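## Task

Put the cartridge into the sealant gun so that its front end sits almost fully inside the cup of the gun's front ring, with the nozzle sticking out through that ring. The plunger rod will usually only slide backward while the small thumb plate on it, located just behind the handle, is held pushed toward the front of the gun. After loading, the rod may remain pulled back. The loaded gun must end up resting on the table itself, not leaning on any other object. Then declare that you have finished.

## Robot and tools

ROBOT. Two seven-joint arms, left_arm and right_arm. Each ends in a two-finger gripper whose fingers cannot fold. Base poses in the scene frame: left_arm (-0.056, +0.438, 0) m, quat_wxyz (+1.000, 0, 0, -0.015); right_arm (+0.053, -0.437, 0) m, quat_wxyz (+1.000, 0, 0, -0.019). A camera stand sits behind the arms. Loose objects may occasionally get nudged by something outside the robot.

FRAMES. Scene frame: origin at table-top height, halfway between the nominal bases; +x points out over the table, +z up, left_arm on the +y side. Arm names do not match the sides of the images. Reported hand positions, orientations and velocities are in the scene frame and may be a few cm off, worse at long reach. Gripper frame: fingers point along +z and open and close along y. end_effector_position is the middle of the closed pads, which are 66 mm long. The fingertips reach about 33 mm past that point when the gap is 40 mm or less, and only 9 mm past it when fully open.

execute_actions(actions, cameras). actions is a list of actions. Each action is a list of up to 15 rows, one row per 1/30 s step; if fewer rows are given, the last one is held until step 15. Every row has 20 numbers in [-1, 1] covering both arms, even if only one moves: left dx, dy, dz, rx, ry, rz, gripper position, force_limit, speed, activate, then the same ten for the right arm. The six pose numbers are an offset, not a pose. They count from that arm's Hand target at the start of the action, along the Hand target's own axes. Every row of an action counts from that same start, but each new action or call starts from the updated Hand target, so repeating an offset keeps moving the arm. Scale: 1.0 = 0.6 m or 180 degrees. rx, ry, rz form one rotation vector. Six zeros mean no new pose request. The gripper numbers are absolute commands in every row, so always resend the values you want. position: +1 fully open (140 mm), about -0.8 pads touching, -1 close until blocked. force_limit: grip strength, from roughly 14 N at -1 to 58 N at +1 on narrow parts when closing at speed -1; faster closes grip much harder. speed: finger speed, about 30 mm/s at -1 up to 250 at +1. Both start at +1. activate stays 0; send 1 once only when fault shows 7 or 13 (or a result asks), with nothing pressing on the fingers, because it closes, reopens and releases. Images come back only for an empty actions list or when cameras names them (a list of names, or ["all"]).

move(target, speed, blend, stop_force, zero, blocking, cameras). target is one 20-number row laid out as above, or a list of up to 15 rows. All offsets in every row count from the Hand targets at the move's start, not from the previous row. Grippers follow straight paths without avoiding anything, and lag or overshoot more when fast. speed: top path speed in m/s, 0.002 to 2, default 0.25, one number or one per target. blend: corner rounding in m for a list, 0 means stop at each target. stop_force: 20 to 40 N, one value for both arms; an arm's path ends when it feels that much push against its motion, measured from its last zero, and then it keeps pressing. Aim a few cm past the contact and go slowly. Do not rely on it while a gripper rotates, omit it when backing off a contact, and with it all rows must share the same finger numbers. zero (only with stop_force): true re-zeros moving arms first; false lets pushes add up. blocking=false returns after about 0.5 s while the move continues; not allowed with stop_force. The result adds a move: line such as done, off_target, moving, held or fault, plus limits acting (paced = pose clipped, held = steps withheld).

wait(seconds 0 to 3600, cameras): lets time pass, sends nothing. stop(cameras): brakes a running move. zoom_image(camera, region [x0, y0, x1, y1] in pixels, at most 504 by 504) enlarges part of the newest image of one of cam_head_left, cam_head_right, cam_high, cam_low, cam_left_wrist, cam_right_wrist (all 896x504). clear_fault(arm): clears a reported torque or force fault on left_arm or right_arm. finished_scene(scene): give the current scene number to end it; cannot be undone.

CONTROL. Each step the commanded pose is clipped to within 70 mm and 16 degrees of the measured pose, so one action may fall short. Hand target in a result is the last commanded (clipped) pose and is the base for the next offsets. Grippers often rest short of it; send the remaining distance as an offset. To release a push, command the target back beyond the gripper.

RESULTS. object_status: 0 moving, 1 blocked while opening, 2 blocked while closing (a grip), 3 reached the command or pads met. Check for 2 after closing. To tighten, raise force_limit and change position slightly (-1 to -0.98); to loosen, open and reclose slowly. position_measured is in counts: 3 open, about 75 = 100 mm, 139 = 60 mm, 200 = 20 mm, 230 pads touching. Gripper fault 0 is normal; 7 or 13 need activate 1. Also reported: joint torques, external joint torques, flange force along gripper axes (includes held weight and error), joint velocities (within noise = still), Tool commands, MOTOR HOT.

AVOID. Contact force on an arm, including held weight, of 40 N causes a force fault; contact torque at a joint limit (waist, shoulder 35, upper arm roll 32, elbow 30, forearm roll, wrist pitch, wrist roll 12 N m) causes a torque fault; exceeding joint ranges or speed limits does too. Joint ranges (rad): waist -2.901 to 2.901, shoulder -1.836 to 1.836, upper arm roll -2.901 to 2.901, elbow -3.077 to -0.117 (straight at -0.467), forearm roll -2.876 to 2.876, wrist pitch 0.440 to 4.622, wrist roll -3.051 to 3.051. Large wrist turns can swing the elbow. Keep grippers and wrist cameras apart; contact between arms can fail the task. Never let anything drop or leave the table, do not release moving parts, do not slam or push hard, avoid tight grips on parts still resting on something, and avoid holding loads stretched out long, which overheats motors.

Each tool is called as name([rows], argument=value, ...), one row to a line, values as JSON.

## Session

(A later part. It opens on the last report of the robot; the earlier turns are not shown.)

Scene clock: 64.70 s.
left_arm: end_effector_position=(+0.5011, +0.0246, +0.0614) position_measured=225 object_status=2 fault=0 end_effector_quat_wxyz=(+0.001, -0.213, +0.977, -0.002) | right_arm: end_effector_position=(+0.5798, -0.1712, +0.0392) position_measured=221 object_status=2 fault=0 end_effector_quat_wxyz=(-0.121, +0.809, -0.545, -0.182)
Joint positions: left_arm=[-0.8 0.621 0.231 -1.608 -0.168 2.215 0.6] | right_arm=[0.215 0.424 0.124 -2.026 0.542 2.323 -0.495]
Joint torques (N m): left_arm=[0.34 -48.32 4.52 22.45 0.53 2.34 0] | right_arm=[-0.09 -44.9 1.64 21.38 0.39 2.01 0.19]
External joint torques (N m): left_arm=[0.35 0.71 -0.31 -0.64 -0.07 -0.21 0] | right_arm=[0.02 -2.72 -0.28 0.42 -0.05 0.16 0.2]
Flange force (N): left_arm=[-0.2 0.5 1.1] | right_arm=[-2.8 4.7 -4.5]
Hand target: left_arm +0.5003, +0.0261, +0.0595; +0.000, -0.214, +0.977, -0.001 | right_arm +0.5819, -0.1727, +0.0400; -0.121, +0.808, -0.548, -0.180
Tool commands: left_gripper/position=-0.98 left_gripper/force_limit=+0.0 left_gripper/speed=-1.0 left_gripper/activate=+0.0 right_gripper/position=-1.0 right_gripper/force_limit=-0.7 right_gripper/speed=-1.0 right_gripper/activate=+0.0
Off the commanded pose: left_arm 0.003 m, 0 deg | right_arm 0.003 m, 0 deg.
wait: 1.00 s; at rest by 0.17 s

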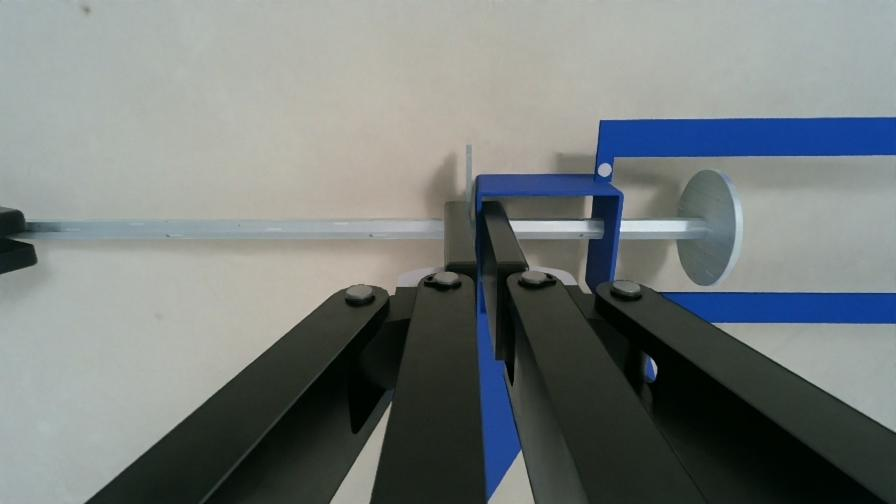

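move(target=[0,0,0,0,0,0,-0.98,0.0,-1,0, 0.0529,0,-0.0247,0,0,0,-1,-0.7,-1,0], speed=0.03, stop_force=25, cameras=["cam_left_wrist","cam_low","cam_right_wrist"])

Scene clock: 67.57 s.
left_arm: end_effector_position=(+0.5016, +0.0202, +0.0626) position_measured=225 object_status=2 fault=0 end_effector_quat_wxyz=(+0.003, -0.211, +0.977, -0.006) | right_arm: end_effector_position=(+0.5892, -0.1959, +0.0408) position_measured=221 object_status=2 fault=0 end_effector_quat_wxyz=(-0.122, +0.808, -0.546, -0.186)
Joint positions: left_arm=[-0.8 0.621 0.226 -1.606 -0.169 2.221 0.6] | right_arm=[0.183 0.432 0.104 -2.004 0.539 2.283 -0.529]
Joint torques (N m): left_arm=[1.84 -48.36 6.03 21.03 1.02 1.34 -0.01] | right_arm=[-2.66 -44.25 -2.53 22.56 -0.64 2.79 -0.26]
External joint torques (N m): left_arm=[1.9 0.55 1.33 -2.01 0.42 -1.21 -0.01] | right_arm=[-2.7 -1.7 -4.38 1.51 -1.13 1.02 -0.24]
Flange force (N): left_arm=[0.3 6.0 -0.9] | right_arm=[4.4 -0.9 -5.0]
Hand target: left_arm +0.5003, +0.0261, +0.0595; +0.000, -0.214, +0.977, -0.001 | right_arm +0.5949, -0.2053, +0.0400; -0.121, +0.808, -0.548, -0.180
Off the commanded pose: left_arm 0.007 m, 1 deg | right_arm 0.011 m, 1 deg.
move: off_target (right_arm)
Images, in order (width x height): cam_low 896x504, cam_left_wrist 896x504, cam_right_wrist 896x504.

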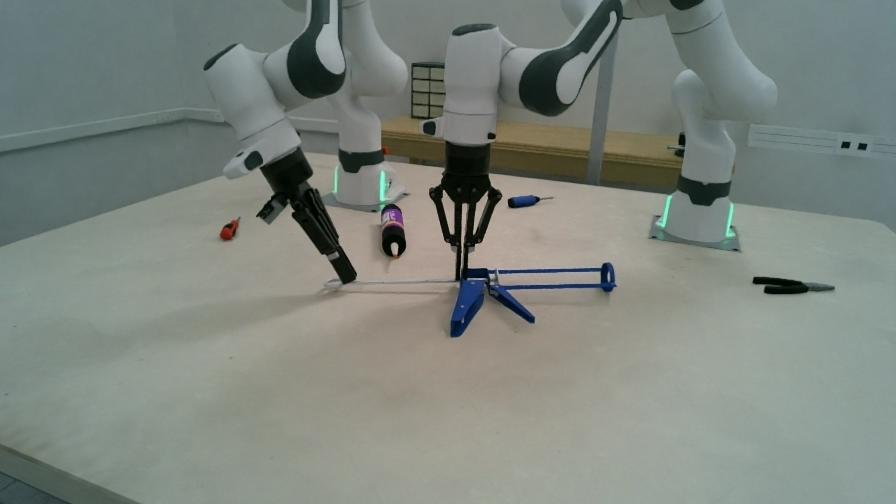

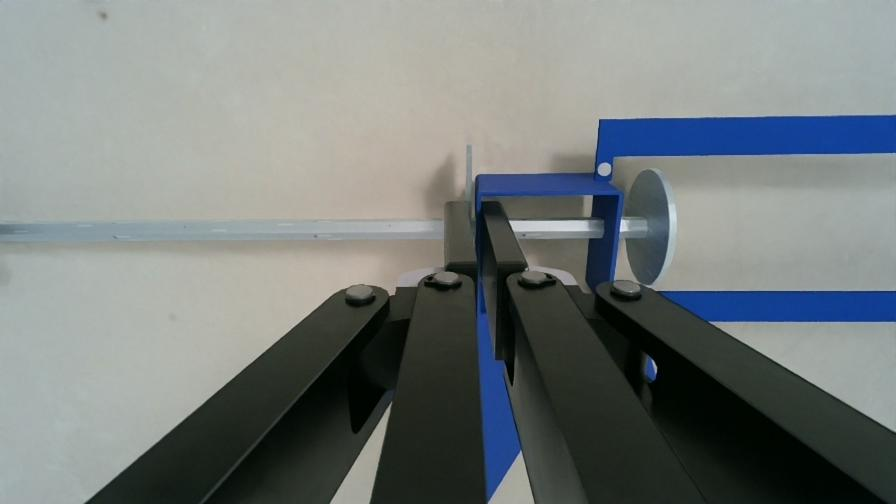

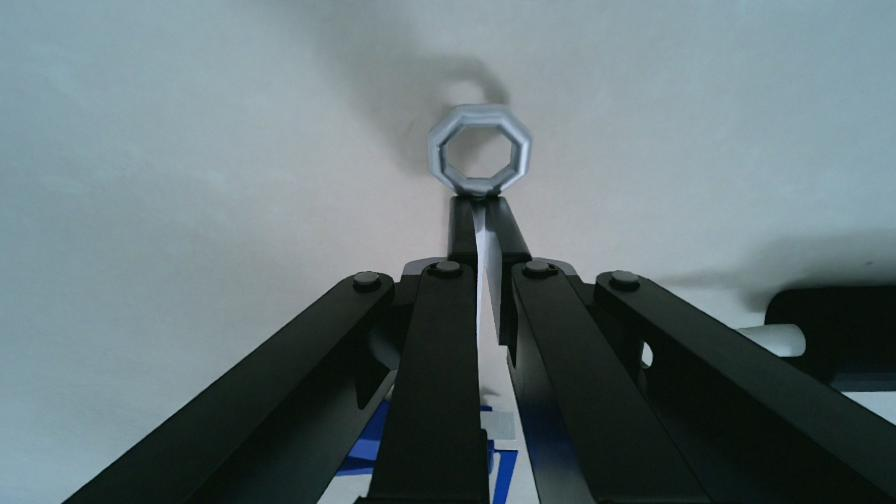

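move(target=[0,0,0,0,0,0,-0.98,0.0,-1,0, 0.0211,0,-0.0099,0,0,0,-1,-0.7,-1,0], speed=0.03, stop_force=25, zero=false, cameras=["cam_left_wrist","cam_low"])

zoom_image(camera="cam_left_wrist", region=[560, 130, 700, 300])

Scene clock: 70.37 s.
left_arm: end_effector_position=(+0.5018, +0.0199, +0.0630) position_measured=225 object_status=2 fault=0 end_effector_quat_wxyz=(+0.003, -0.211, +0.977, -0.006) | right_arm: end_effector_position=(+0.5945, -0.2086, +0.0409) position_measured=221 object_status=2 fault=0 end_effector_quat_wxyz=(-0.122, +0.808, -0.546, -0.186)
Joint positions: left_arm=[-0.8 0.621 0.226 -1.606 -0.169 2.221 0.6] | right_arm=[0.174 0.437 0.088 -1.992 0.537 2.267 -0.548]
Joint torques (N m): left_arm=[1.85 -48.22 6.16 20.85 1.05 1.27 0] | right_arm=[-2.84 -44.48 -2.35 22.59 -0.59 2.82 -0.24]
External joint torques (N m): left_arm=[1.86 0.88 1.4 -2.31 0.45 -1.3 0] | right_arm=[-2.83 -1.57 -3.99 1.43 -1.12 1.05 -0.23]
Flange force (N): left_arm=[0.5 6.3 -0.5] | right_arm=[4.4 -0.6 -4.6]
Hand target: left_arm +0.5003, +0.0261, +0.0595; +0.000, -0.214, +0.977, -0.001 | right_arm +0.6001, -0.2183, +0.0400; -0.121, +0.808, -0.548, -0.180
Off the commanded pose: left_arm 0.007 m, 1 deg | right_arm 0.011 m, 1 deg.
move: off_target (right_arm)
Images, in order (width x height): cam_low 896x504, cam_left_wrist 896x504.

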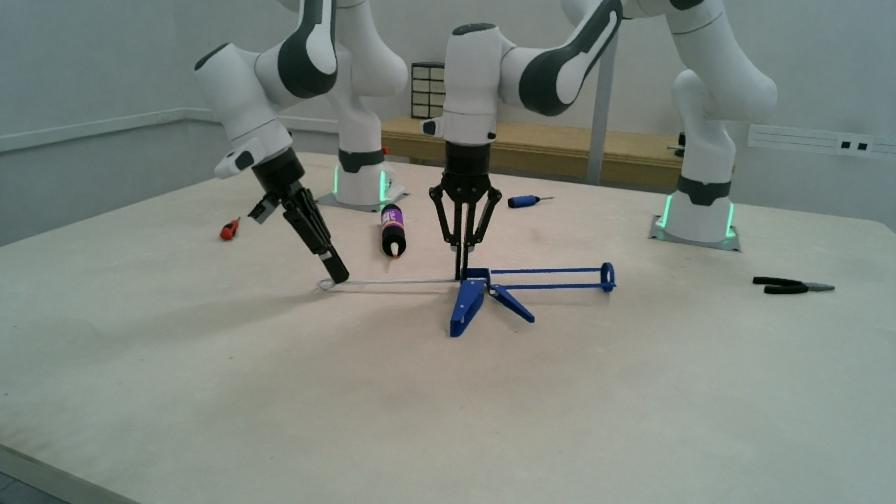

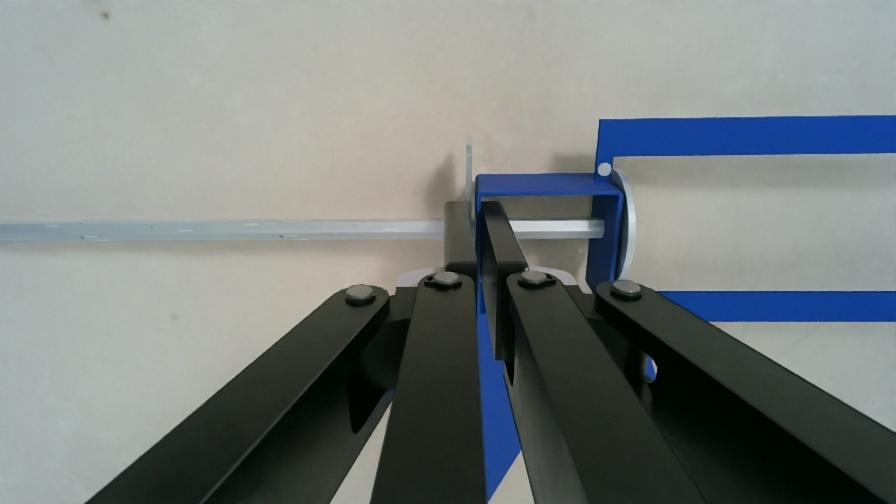

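Scaled by 2.965.

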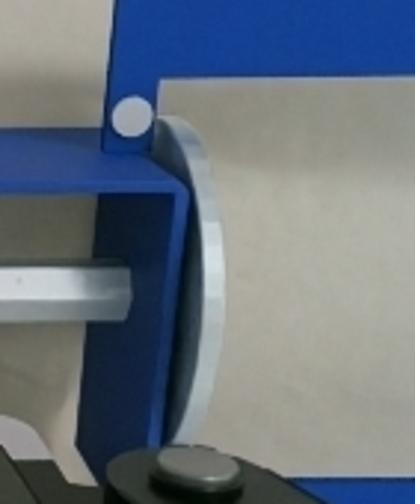

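move(target=[0,0,0,0,0,0,-0.98,0.0,-1,0, -0.0166,0,0.0077,0,0,0,-1,-0.7,-1,0], speed=0.05)

move([
  [0,0,0,0,0,0,-0.49,0,-0.5,0, 0,0,0,0,0,0,-1,-0.7,-1,0],
  [0,0,-0.2,0,0,0,-0.49,0,-0.5,0, 0,0,0,0,0,0,-1,-0.7,-1,0],
  [0,0,-0.25,0,0,0,-0.49,0,-0.5,0, 0.0982,0,-0.0458,0,0,0,-1,-0.7,-1,0],
], speed=0.08, cameras=["all"])

Scene clock: 71.23 s.
left_arm: end_effector_position=(+0.5017, +0.0213, +0.0628) position_measured=225 object_status=2 fault=0 end_effector_quat_wxyz=(+0.003, -0.212, +0.977, -0.005) | right_arm: end_effector_position=(+0.5945, -0.2067, +0.0396) position_measured=221 object_status=2 fault=0 end_effector_quat_wxyz=(-0.122, +0.809, -0.545, -0.182)
Joint positions: left_arm=[-0.8 0.621 0.228 -1.606 -0.169 2.219 0.6] | right_arm=[0.182 0.436 0.087 -1.998 0.537 2.28 -0.547]
Joint velocities: left_arm=[within noise] | right_arm=[0 0 0.001 0.001 0 0.003 0.002]
Joint torques (N m): left_arm=[0.9 -48.14 5.42 21.51 0.91 1.96 0.01] | right_arm=[0.56 -45.8 1.19 21.24 0.57 2.1 0.23]
External joint torques (N m): left_arm=[0.71 0.71 0.52 -1.49 0.3 -0.58 0.02] | right_arm=[0.69 -3.02 -0.3 0.13 0.06 0.29 0.24]
Flange force (N): left_arm=[1.1 4.1 0.4] | right_arm=[-4.4 6.5 -4.0]
Hand target: left_arm +0.5003, +0.0261, +0.0595; +0.000, -0.214, +0.977, -0.001 | right_arm +0.5960, -0.2081, +0.0401; -0.121, +0.808, -0.548, -0.180
Off the commanded pose: left_arm 0.006 m, 1 deg | right_arm 0.002 m, 0 deg.
move: done

Scene clock: 75.40 s.
left_arm: end_effector_position=(+0.5010, +0.0259, +0.2092) position_measured=191 object_status=3 fault=0 end_effector_quat_wxyz=(-0.001, -0.212, +0.977, -0.002) | right_arm: end_effector_position=(+0.6213, -0.2675, +0.0411) position_measured=221 object_status=2 fault=0 end_effector_quat_wxyz=(-0.123, +0.805, -0.552, -0.179)
Joint positions: left_arm=[-0.815 0.475 0.267 -1.451 -0.133 1.911 0.58] | right_arm=[0.105 0.467 0.05 -1.933 0.509 2.216 -0.605]
Joint velocities: left_arm=[within noise] | right_arm=[0 0 0.001 0.001 0 -0.001 -0.008]
Joint torques (N m): left_arm=[-0.66 -47.07 4.31 25.38 1.05 2.36 -0.25] | right_arm=[0.01 -45.1 1.85 22.07 0.27 1.53 -0.08]
External joint torques (N m): left_arm=[-0.5 -0.35 0.29 0.61 0.35 -0.2 -0.25] | right_arm=[0.14 -0.91 0.74 0.6 -0.34 -0.24 -0.06]
Flange force (N): left_arm=[0.0 -2.0 -1.8] | right_arm=[-0.9 -0.6 -1.8]
Hand target: left_arm +0.5004, +0.0263, +0.2095; +0.000, -0.214, +0.977, -0.001 | right_arm +0.6201, -0.2684, +0.0400; -0.121, +0.808, -0.548, -0.180
Off the commanded pose: left_arm 0.001 m, 0 deg | right_arm 0.002 m, 1 deg.
move: done

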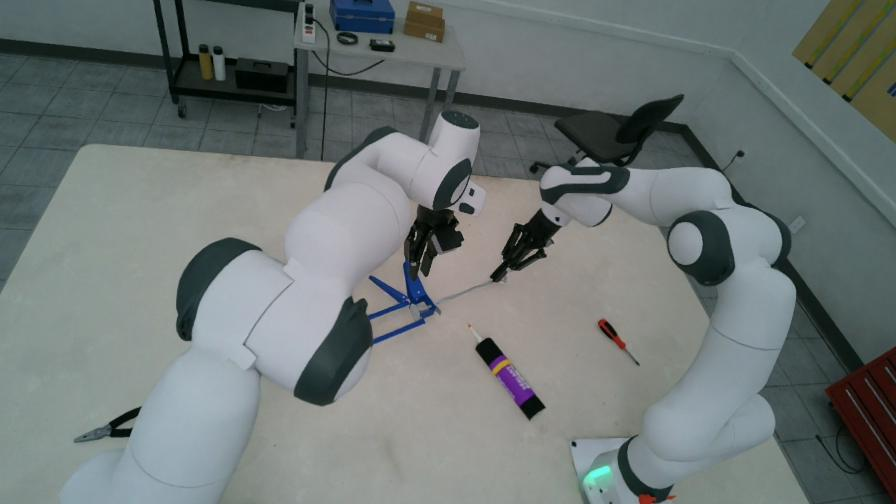

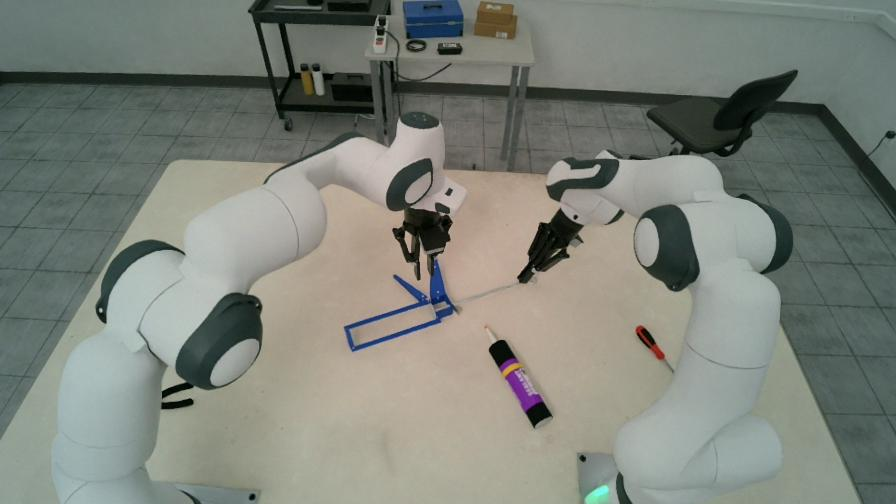

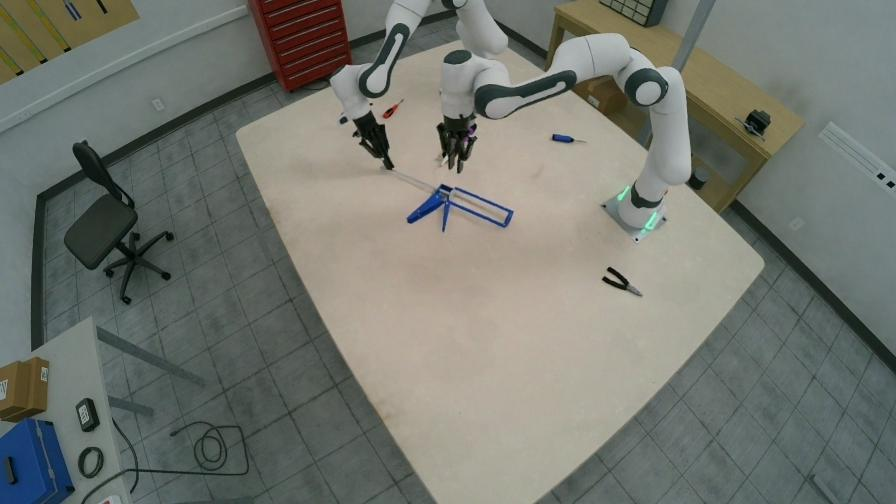

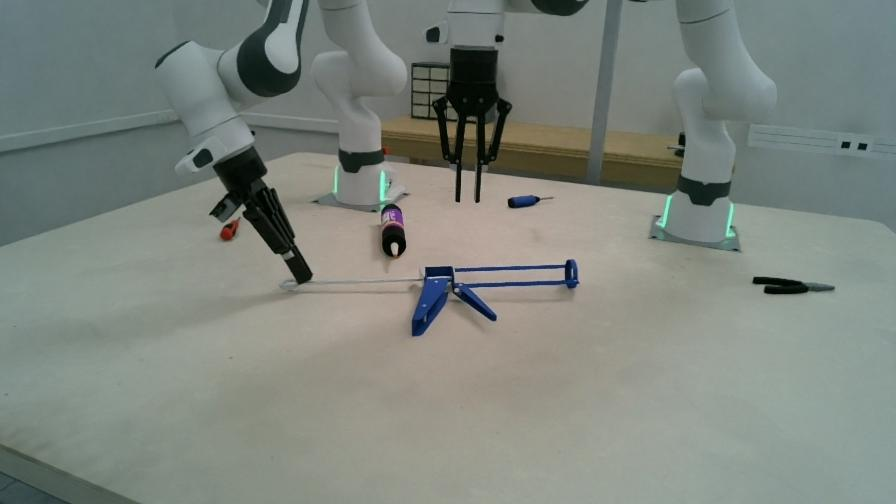

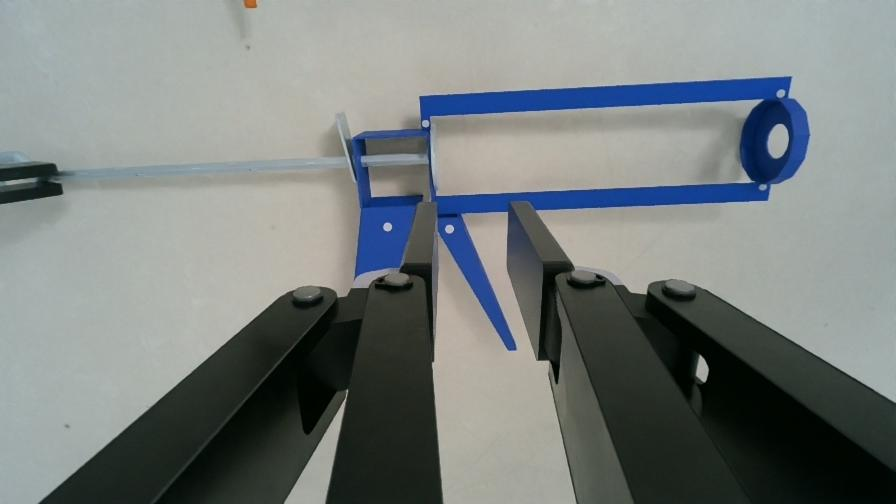

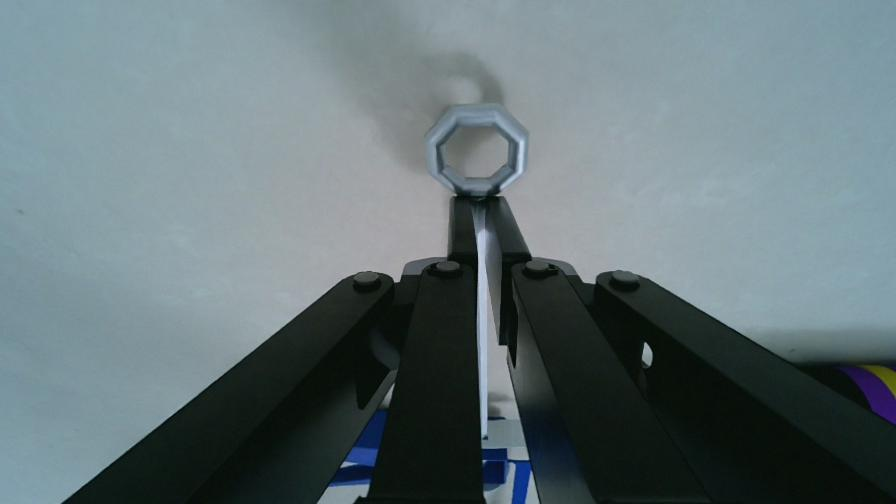

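move([
  [0,0,0,0,0,0,-0.49,0,0,0, 0,0,0,0,0,0,0,-0.7,-0.5,0],
  [0,0,-0.02,0,0,0,-0.49,0,0,0, 0,0,-0.15,0,0,0,0,-0.7,-0.5,0],
  [0.01,0.15,0.03,0.042,-0.044,0.24,-0.49,0,0,0, -0.289,0.252,-0.306,0.052,0.056,0.232,0,-0.7,-0.5,0],
  [0.0217,0.319,0.0825,0.084,-0.0885,0.479,-0.49,0,0,0, -0.327,0.478,-0.05,0.1038,0.1119,0.465,0,-0.7,-0.5,0],
  [0.0217,0.319,0.0825,0.084,-0.0885,0.479,1,0,0,0, -0.327,0.478,-0.05,0.1038,0.1119,0.465,1,-0.7,0,0],
], speed=0.35, blend=[0,0.02,0.04,0,0], cameras=["all"])

Scene clock: 82.83 s.
left_arm: end_effector_position=(+0.4092, +0.1955, +0.1592) position_measured=3 object_status=0 fault=0 end_effector_quat_wxyz=(+0.148, +0.509, +0.843, -0.089) | right_arm: end_effector_position=(+0.2932, -0.2226, +0.1503) position_measured=3 object_status=3 fault=0 end_effector_quat_wxyz=(+0.001, -0.233, +0.973, -0.001)
Joint positions: left_arm=[-0.963 -0.203 0.592 -2.541 -0.218 2.633 2.438] | right_arm=[-0.124 -0.967 0.904 -2.804 0.766 1.949 1.223]
Joint torques (N m): left_arm=[-0.69 -19.52 -2.7 22.68 0.58 2.7 0.27] | right_arm=[0.48 4.45 -14.41 18.78 0.92 2.38 0.29]
External joint torques (N m): left_arm=[-0.7 -1.38 0.56 0.61 -0.26 -0.19 0.28] | right_arm=[0.45 0.27 0.17 0.11 0.19 -0.11 0.29]
Flange force (N): left_arm=[0.2 1.7 -1.0] | right_arm=[0.2 1.7 0.5]
Hand target: left_arm +0.4086, +0.1947, +0.1599; +0.148, +0.511, +0.842, -0.090 | right_arm +0.2926, -0.2214, +0.1504; +0.001, -0.230, +0.973, +0.000
Off the commanded pose: left_arm 0.001 m, 0 deg | right_arm 0.001 m, 0 deg.
move: done; limits=paced

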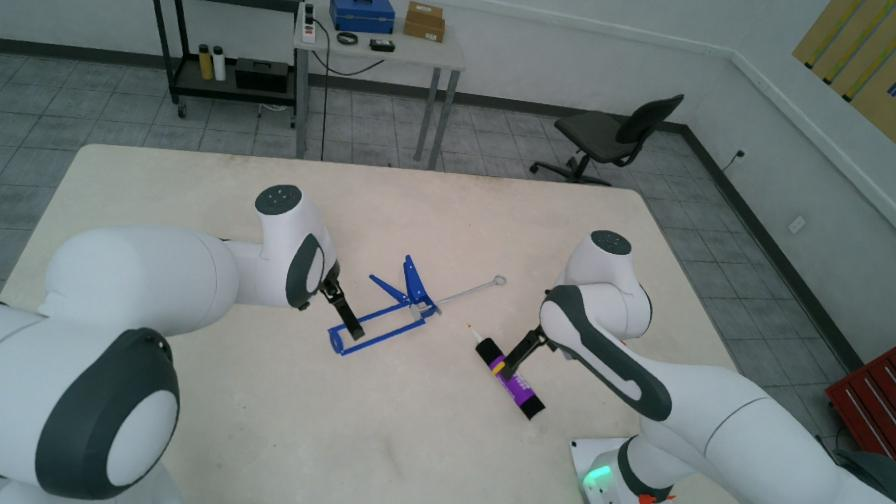

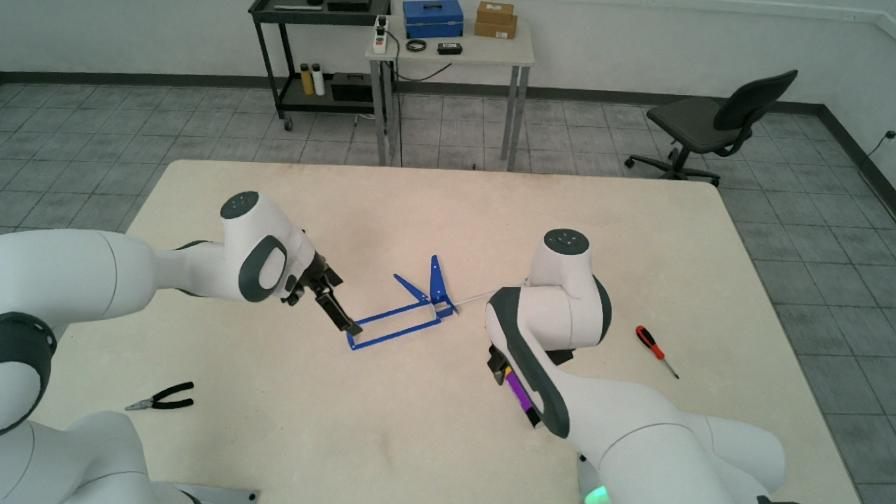

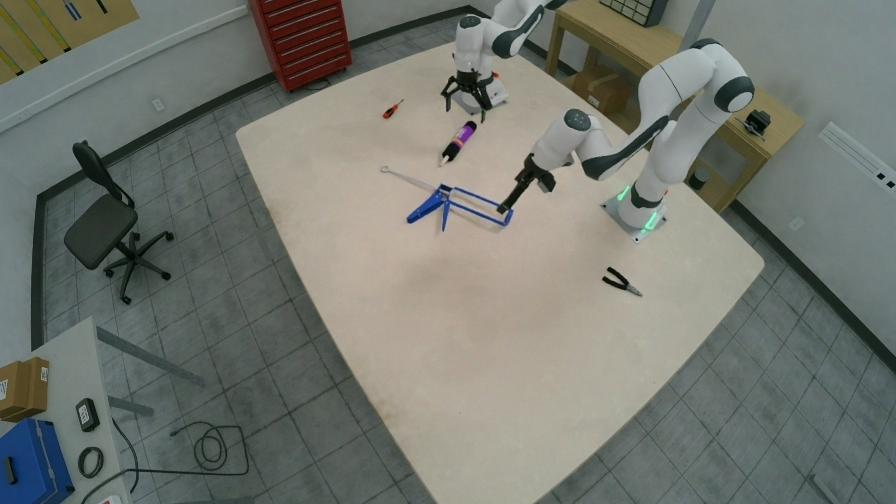

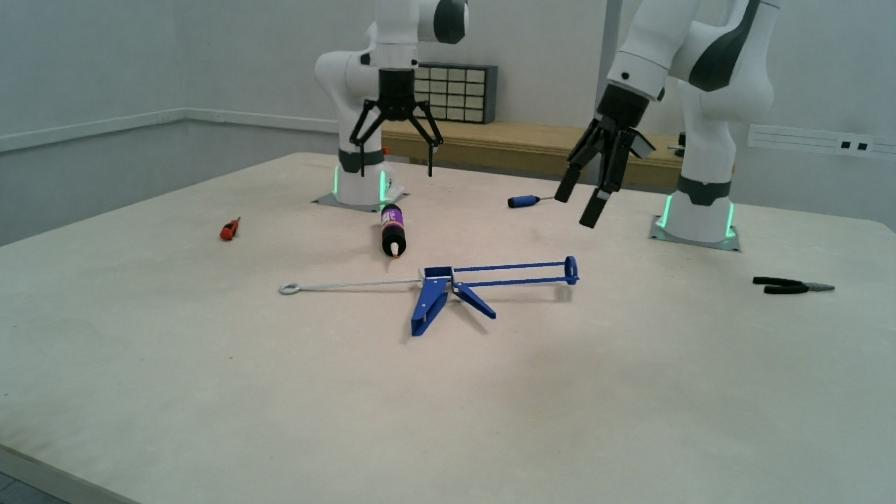

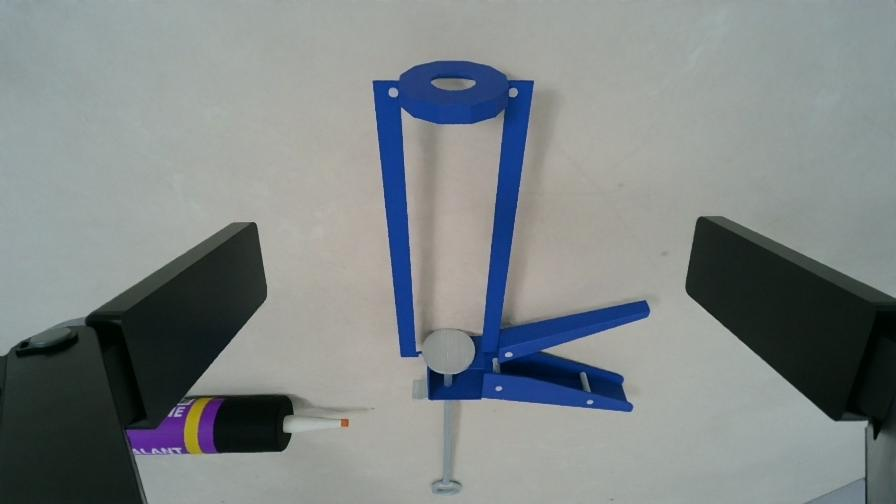

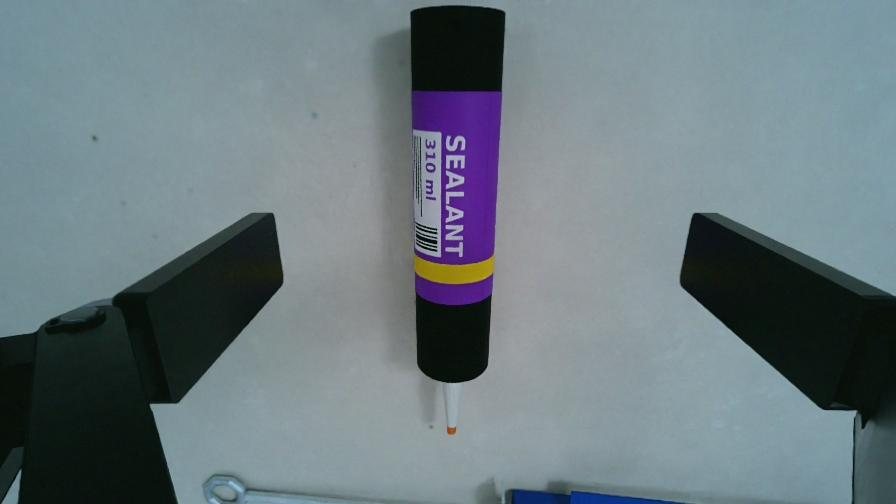

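move([
  [0.055,-0.0117,0.14,0,0,0,1,0,0,0, 0.01,-0.0142,0.1,0,0,0,1,0,0,0],
  [0.078,-0.0117,0.1898,0,0,0,1,0,0,0, 0.01,-0.0142,0.1733,0,0,0,1,0,0,0],
  [0.078,-0.0117,0.1898,0,0,0,-0.98,-0.1,-1,0, 0.01,-0.0142,0.1733,0,0,0,-1,0,-1,0],
], speed=0.12, cameras=["cam_left_wrist","cam_right_wrist","cam_low"])

zoom_image(camera="cam_low", region=[320, 130, 660, 350])

Scene clock: 90.20 s.
left_arm: end_effector_position=(+0.3997, +0.1955, +0.0365) position_measured=109 object_status=2 fault=0 end_effector_quat_wxyz=(+0.147, +0.507, +0.844, -0.092) | right_arm: end_effector_position=(+0.2908, -0.2325, +0.0463) position_measured=158 object_status=0 fault=0 end_effector_quat_wxyz=(+0.000, -0.228, +0.974, -0.001)
Joint positions: left_arm=[-0.586 0.122 0.122 -2.551 -0.875 2.868 2.981] | right_arm=[-0.209 -0.723 1.189 -2.914 0.981 2.312 1.153]
Joint velocities: left_arm=[0.007 0 -0.006 -0.001 0.001 0.002 -0.001] | right_arm=[within noise]
Joint torques (N m): left_arm=[0.28 -29.6 0.18 16.27 1.34 2.66 0.29] | right_arm=[0.52 3.81 -12.18 14.74 0.81 2.61 -0.16]
External joint torques (N m): left_arm=[0.23 -1.15 -0.51 -0.56 0.47 0.17 0.3] | right_arm=[0.56 1.04 0.2 0.11 0.23 0.12 -0.16]
Flange force (N): left_arm=[1.9 -2.4 -4.9] | right_arm=[-1.0 0.5 4.5]
Hand target: left_arm +0.4000, +0.1959, +0.0369; +0.148, +0.511, +0.842, -0.090 | right_arm +0.2912, -0.2317, +0.0464; +0.001, -0.230, +0.973, +0.000
Off the commanded pose: left_arm 0.001 m, 0 deg | right_arm 0.001 m, 0 deg.
joint sent to its limit (left arm) — joint 7 (wrist roll), upper limit. The joint targets still meet the commanded pose.
move: done
Images, in order (width x height): cam_low 896x504, cam_left_wrist 896x504, cam_right_wrist 896x504.

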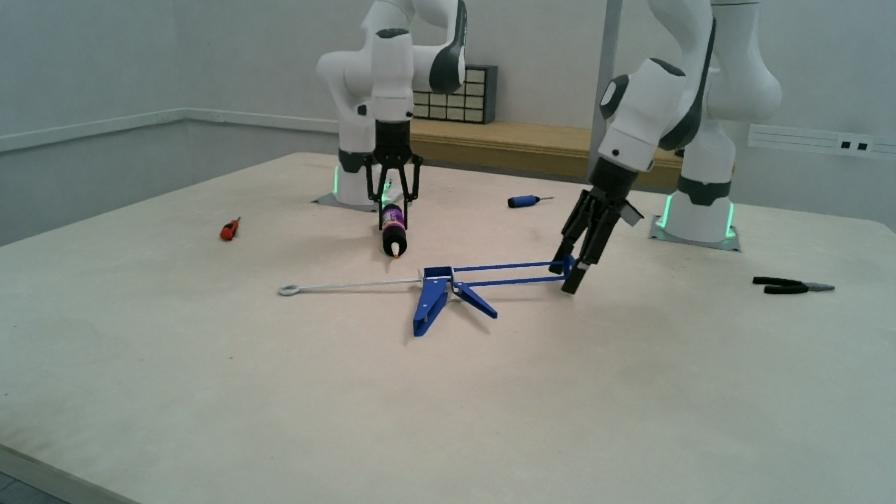

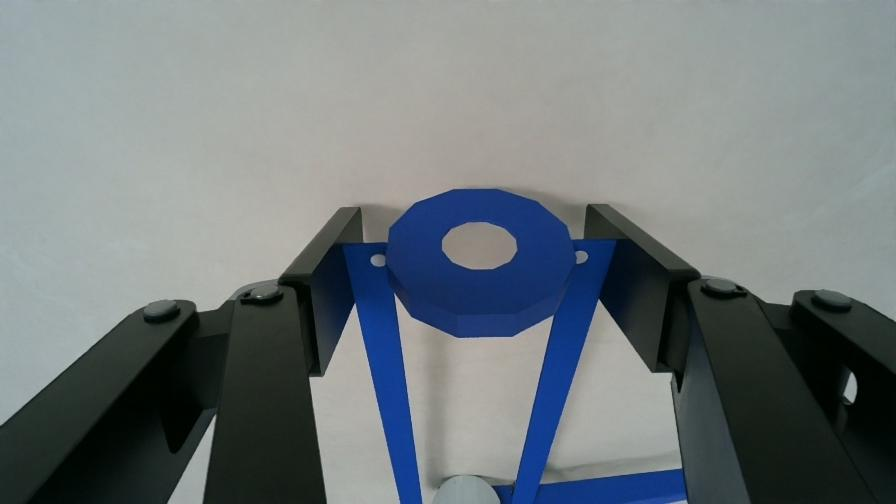

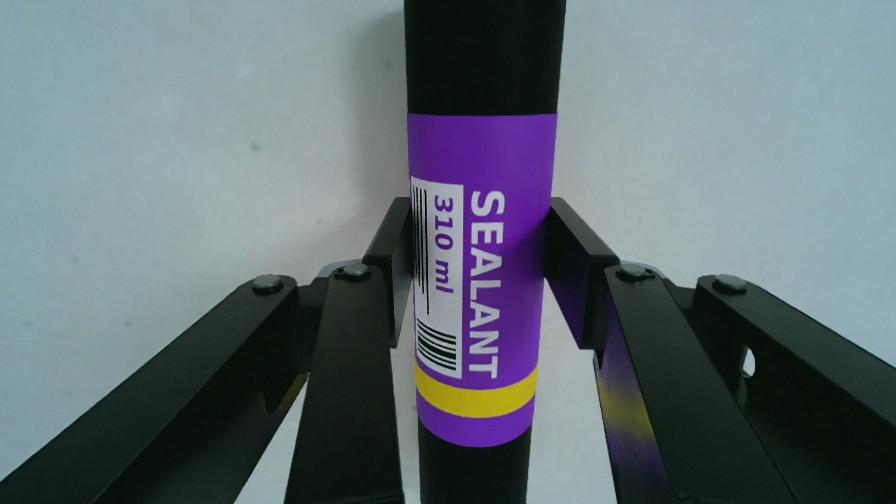

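Scaled by 1.482.

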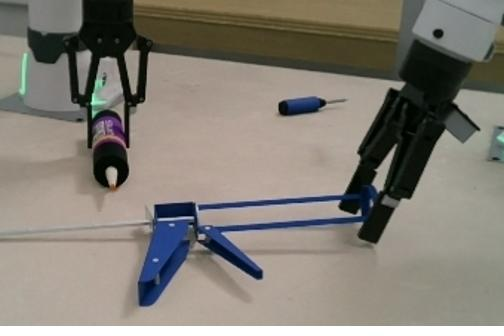

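move([
  [0,0,0,0,0,0,-0.98,-0.1,-1,0, 0,0,-0.14,0,0,0,-1,0,-1,0],
  [0,0,0,0,0,0,-0.98,-0.1,-1,0, -0.2235,0.041,-0.34,0.032,0.033,-0.244,-1,0,-1,0],
  [0,0,0,0,0,0,-0.98,-0.1,-1,0, -0.4807,0.1507,-0.2727,0.0643,0.066,-0.4881,-1,0,-1,0],
], speed=[0.1,0.25,0.25], blend=[0.01,0.03,0], cameras=["all"])

Scene clock: 95.67 s.
left_arm: end_effector_position=(+0.3997, +0.1955, +0.0365) position_measured=109 object_status=2 fault=0 end_effector_quat_wxyz=(+0.147, +0.507, +0.844, -0.092) | right_arm: end_effector_position=(+0.5066, -0.0220, +0.2087) position_measured=158 object_status=2 fault=0 end_effector_quat_wxyz=(+0.070, +0.834, -0.537, +0.108)
Joint positions: left_arm=[-0.58 0.122 0.116 -2.551 -0.875 2.869 2.981] | right_arm=[0.041 0.519 1.043 -1.657 -0.665 1.724 0.764]
Joint velocities: left_arm=[within noise] | right_arm=[0.002 0 0 0 0 -0.002 -0.006]
Joint torques (N m): left_arm=[0.2 -29.69 -0.13 16.23 1.34 2.67 0.28] | right_arm=[0.85 -34.77 14.66 23.86 -0.26 1.91 -0.17]
External joint torques (N m): left_arm=[0.18 -1.02 -0.78 -0.75 0.46 0.15 0.29] | right_arm=[0.8 -1.67 0.76 1.85 -0.57 -0.08 -0.18]
Flange force (N): left_arm=[2.1 -3.0 -4.5] | right_arm=[-2.1 -5.0 -5.1]
Hand target: left_arm +0.4000, +0.1959, +0.0369; +0.148, +0.511, +0.842, -0.090 | right_arm +0.5085, -0.0219, +0.2104; +0.069, +0.836, -0.533, +0.111
Off the commanded pose: left_arm 0.001 m, 0 deg | right_arm 0.003 m, 1 deg.
joint sent to its limit (left arm) — joint 7 (wrist roll), upper limit. The joint targets still meet the commanded pose.
move: done

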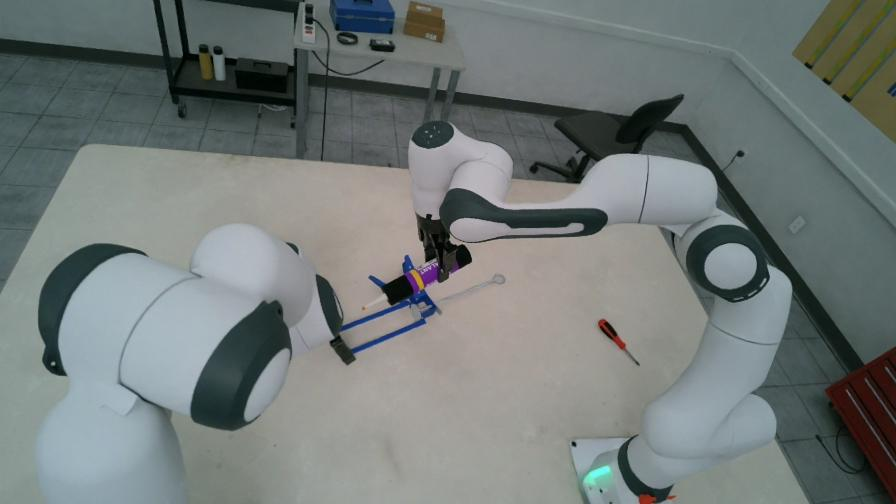

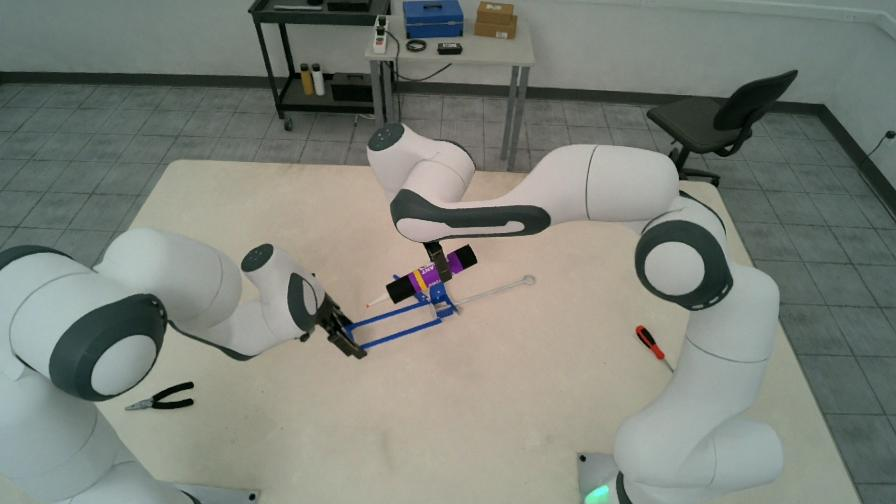

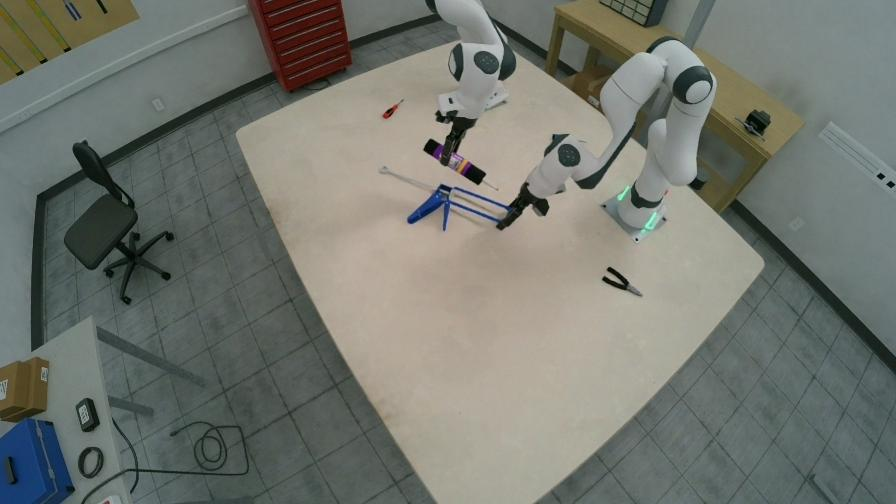

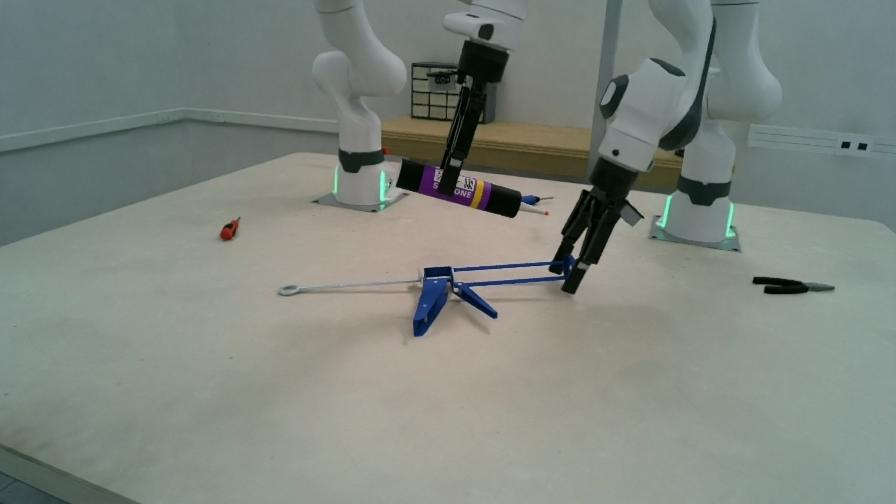

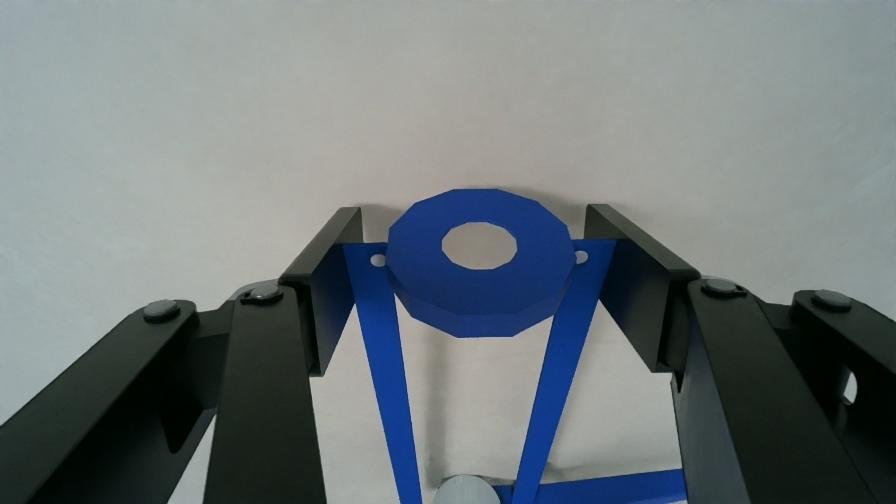

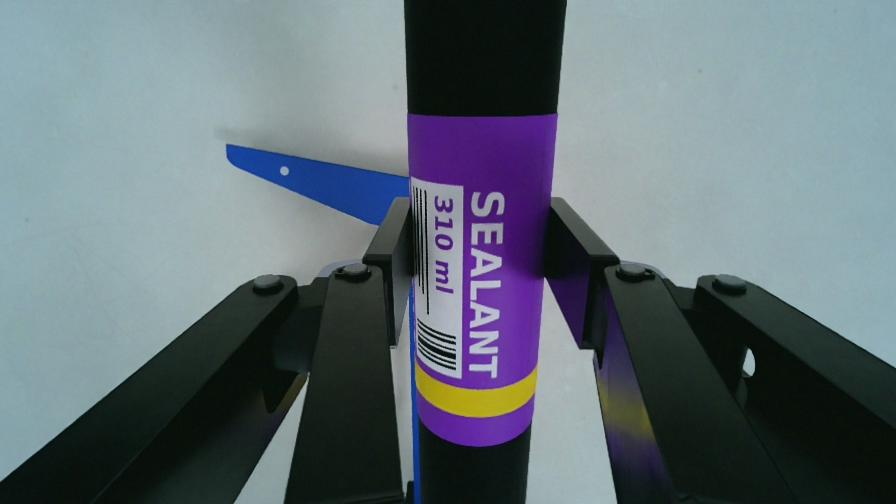

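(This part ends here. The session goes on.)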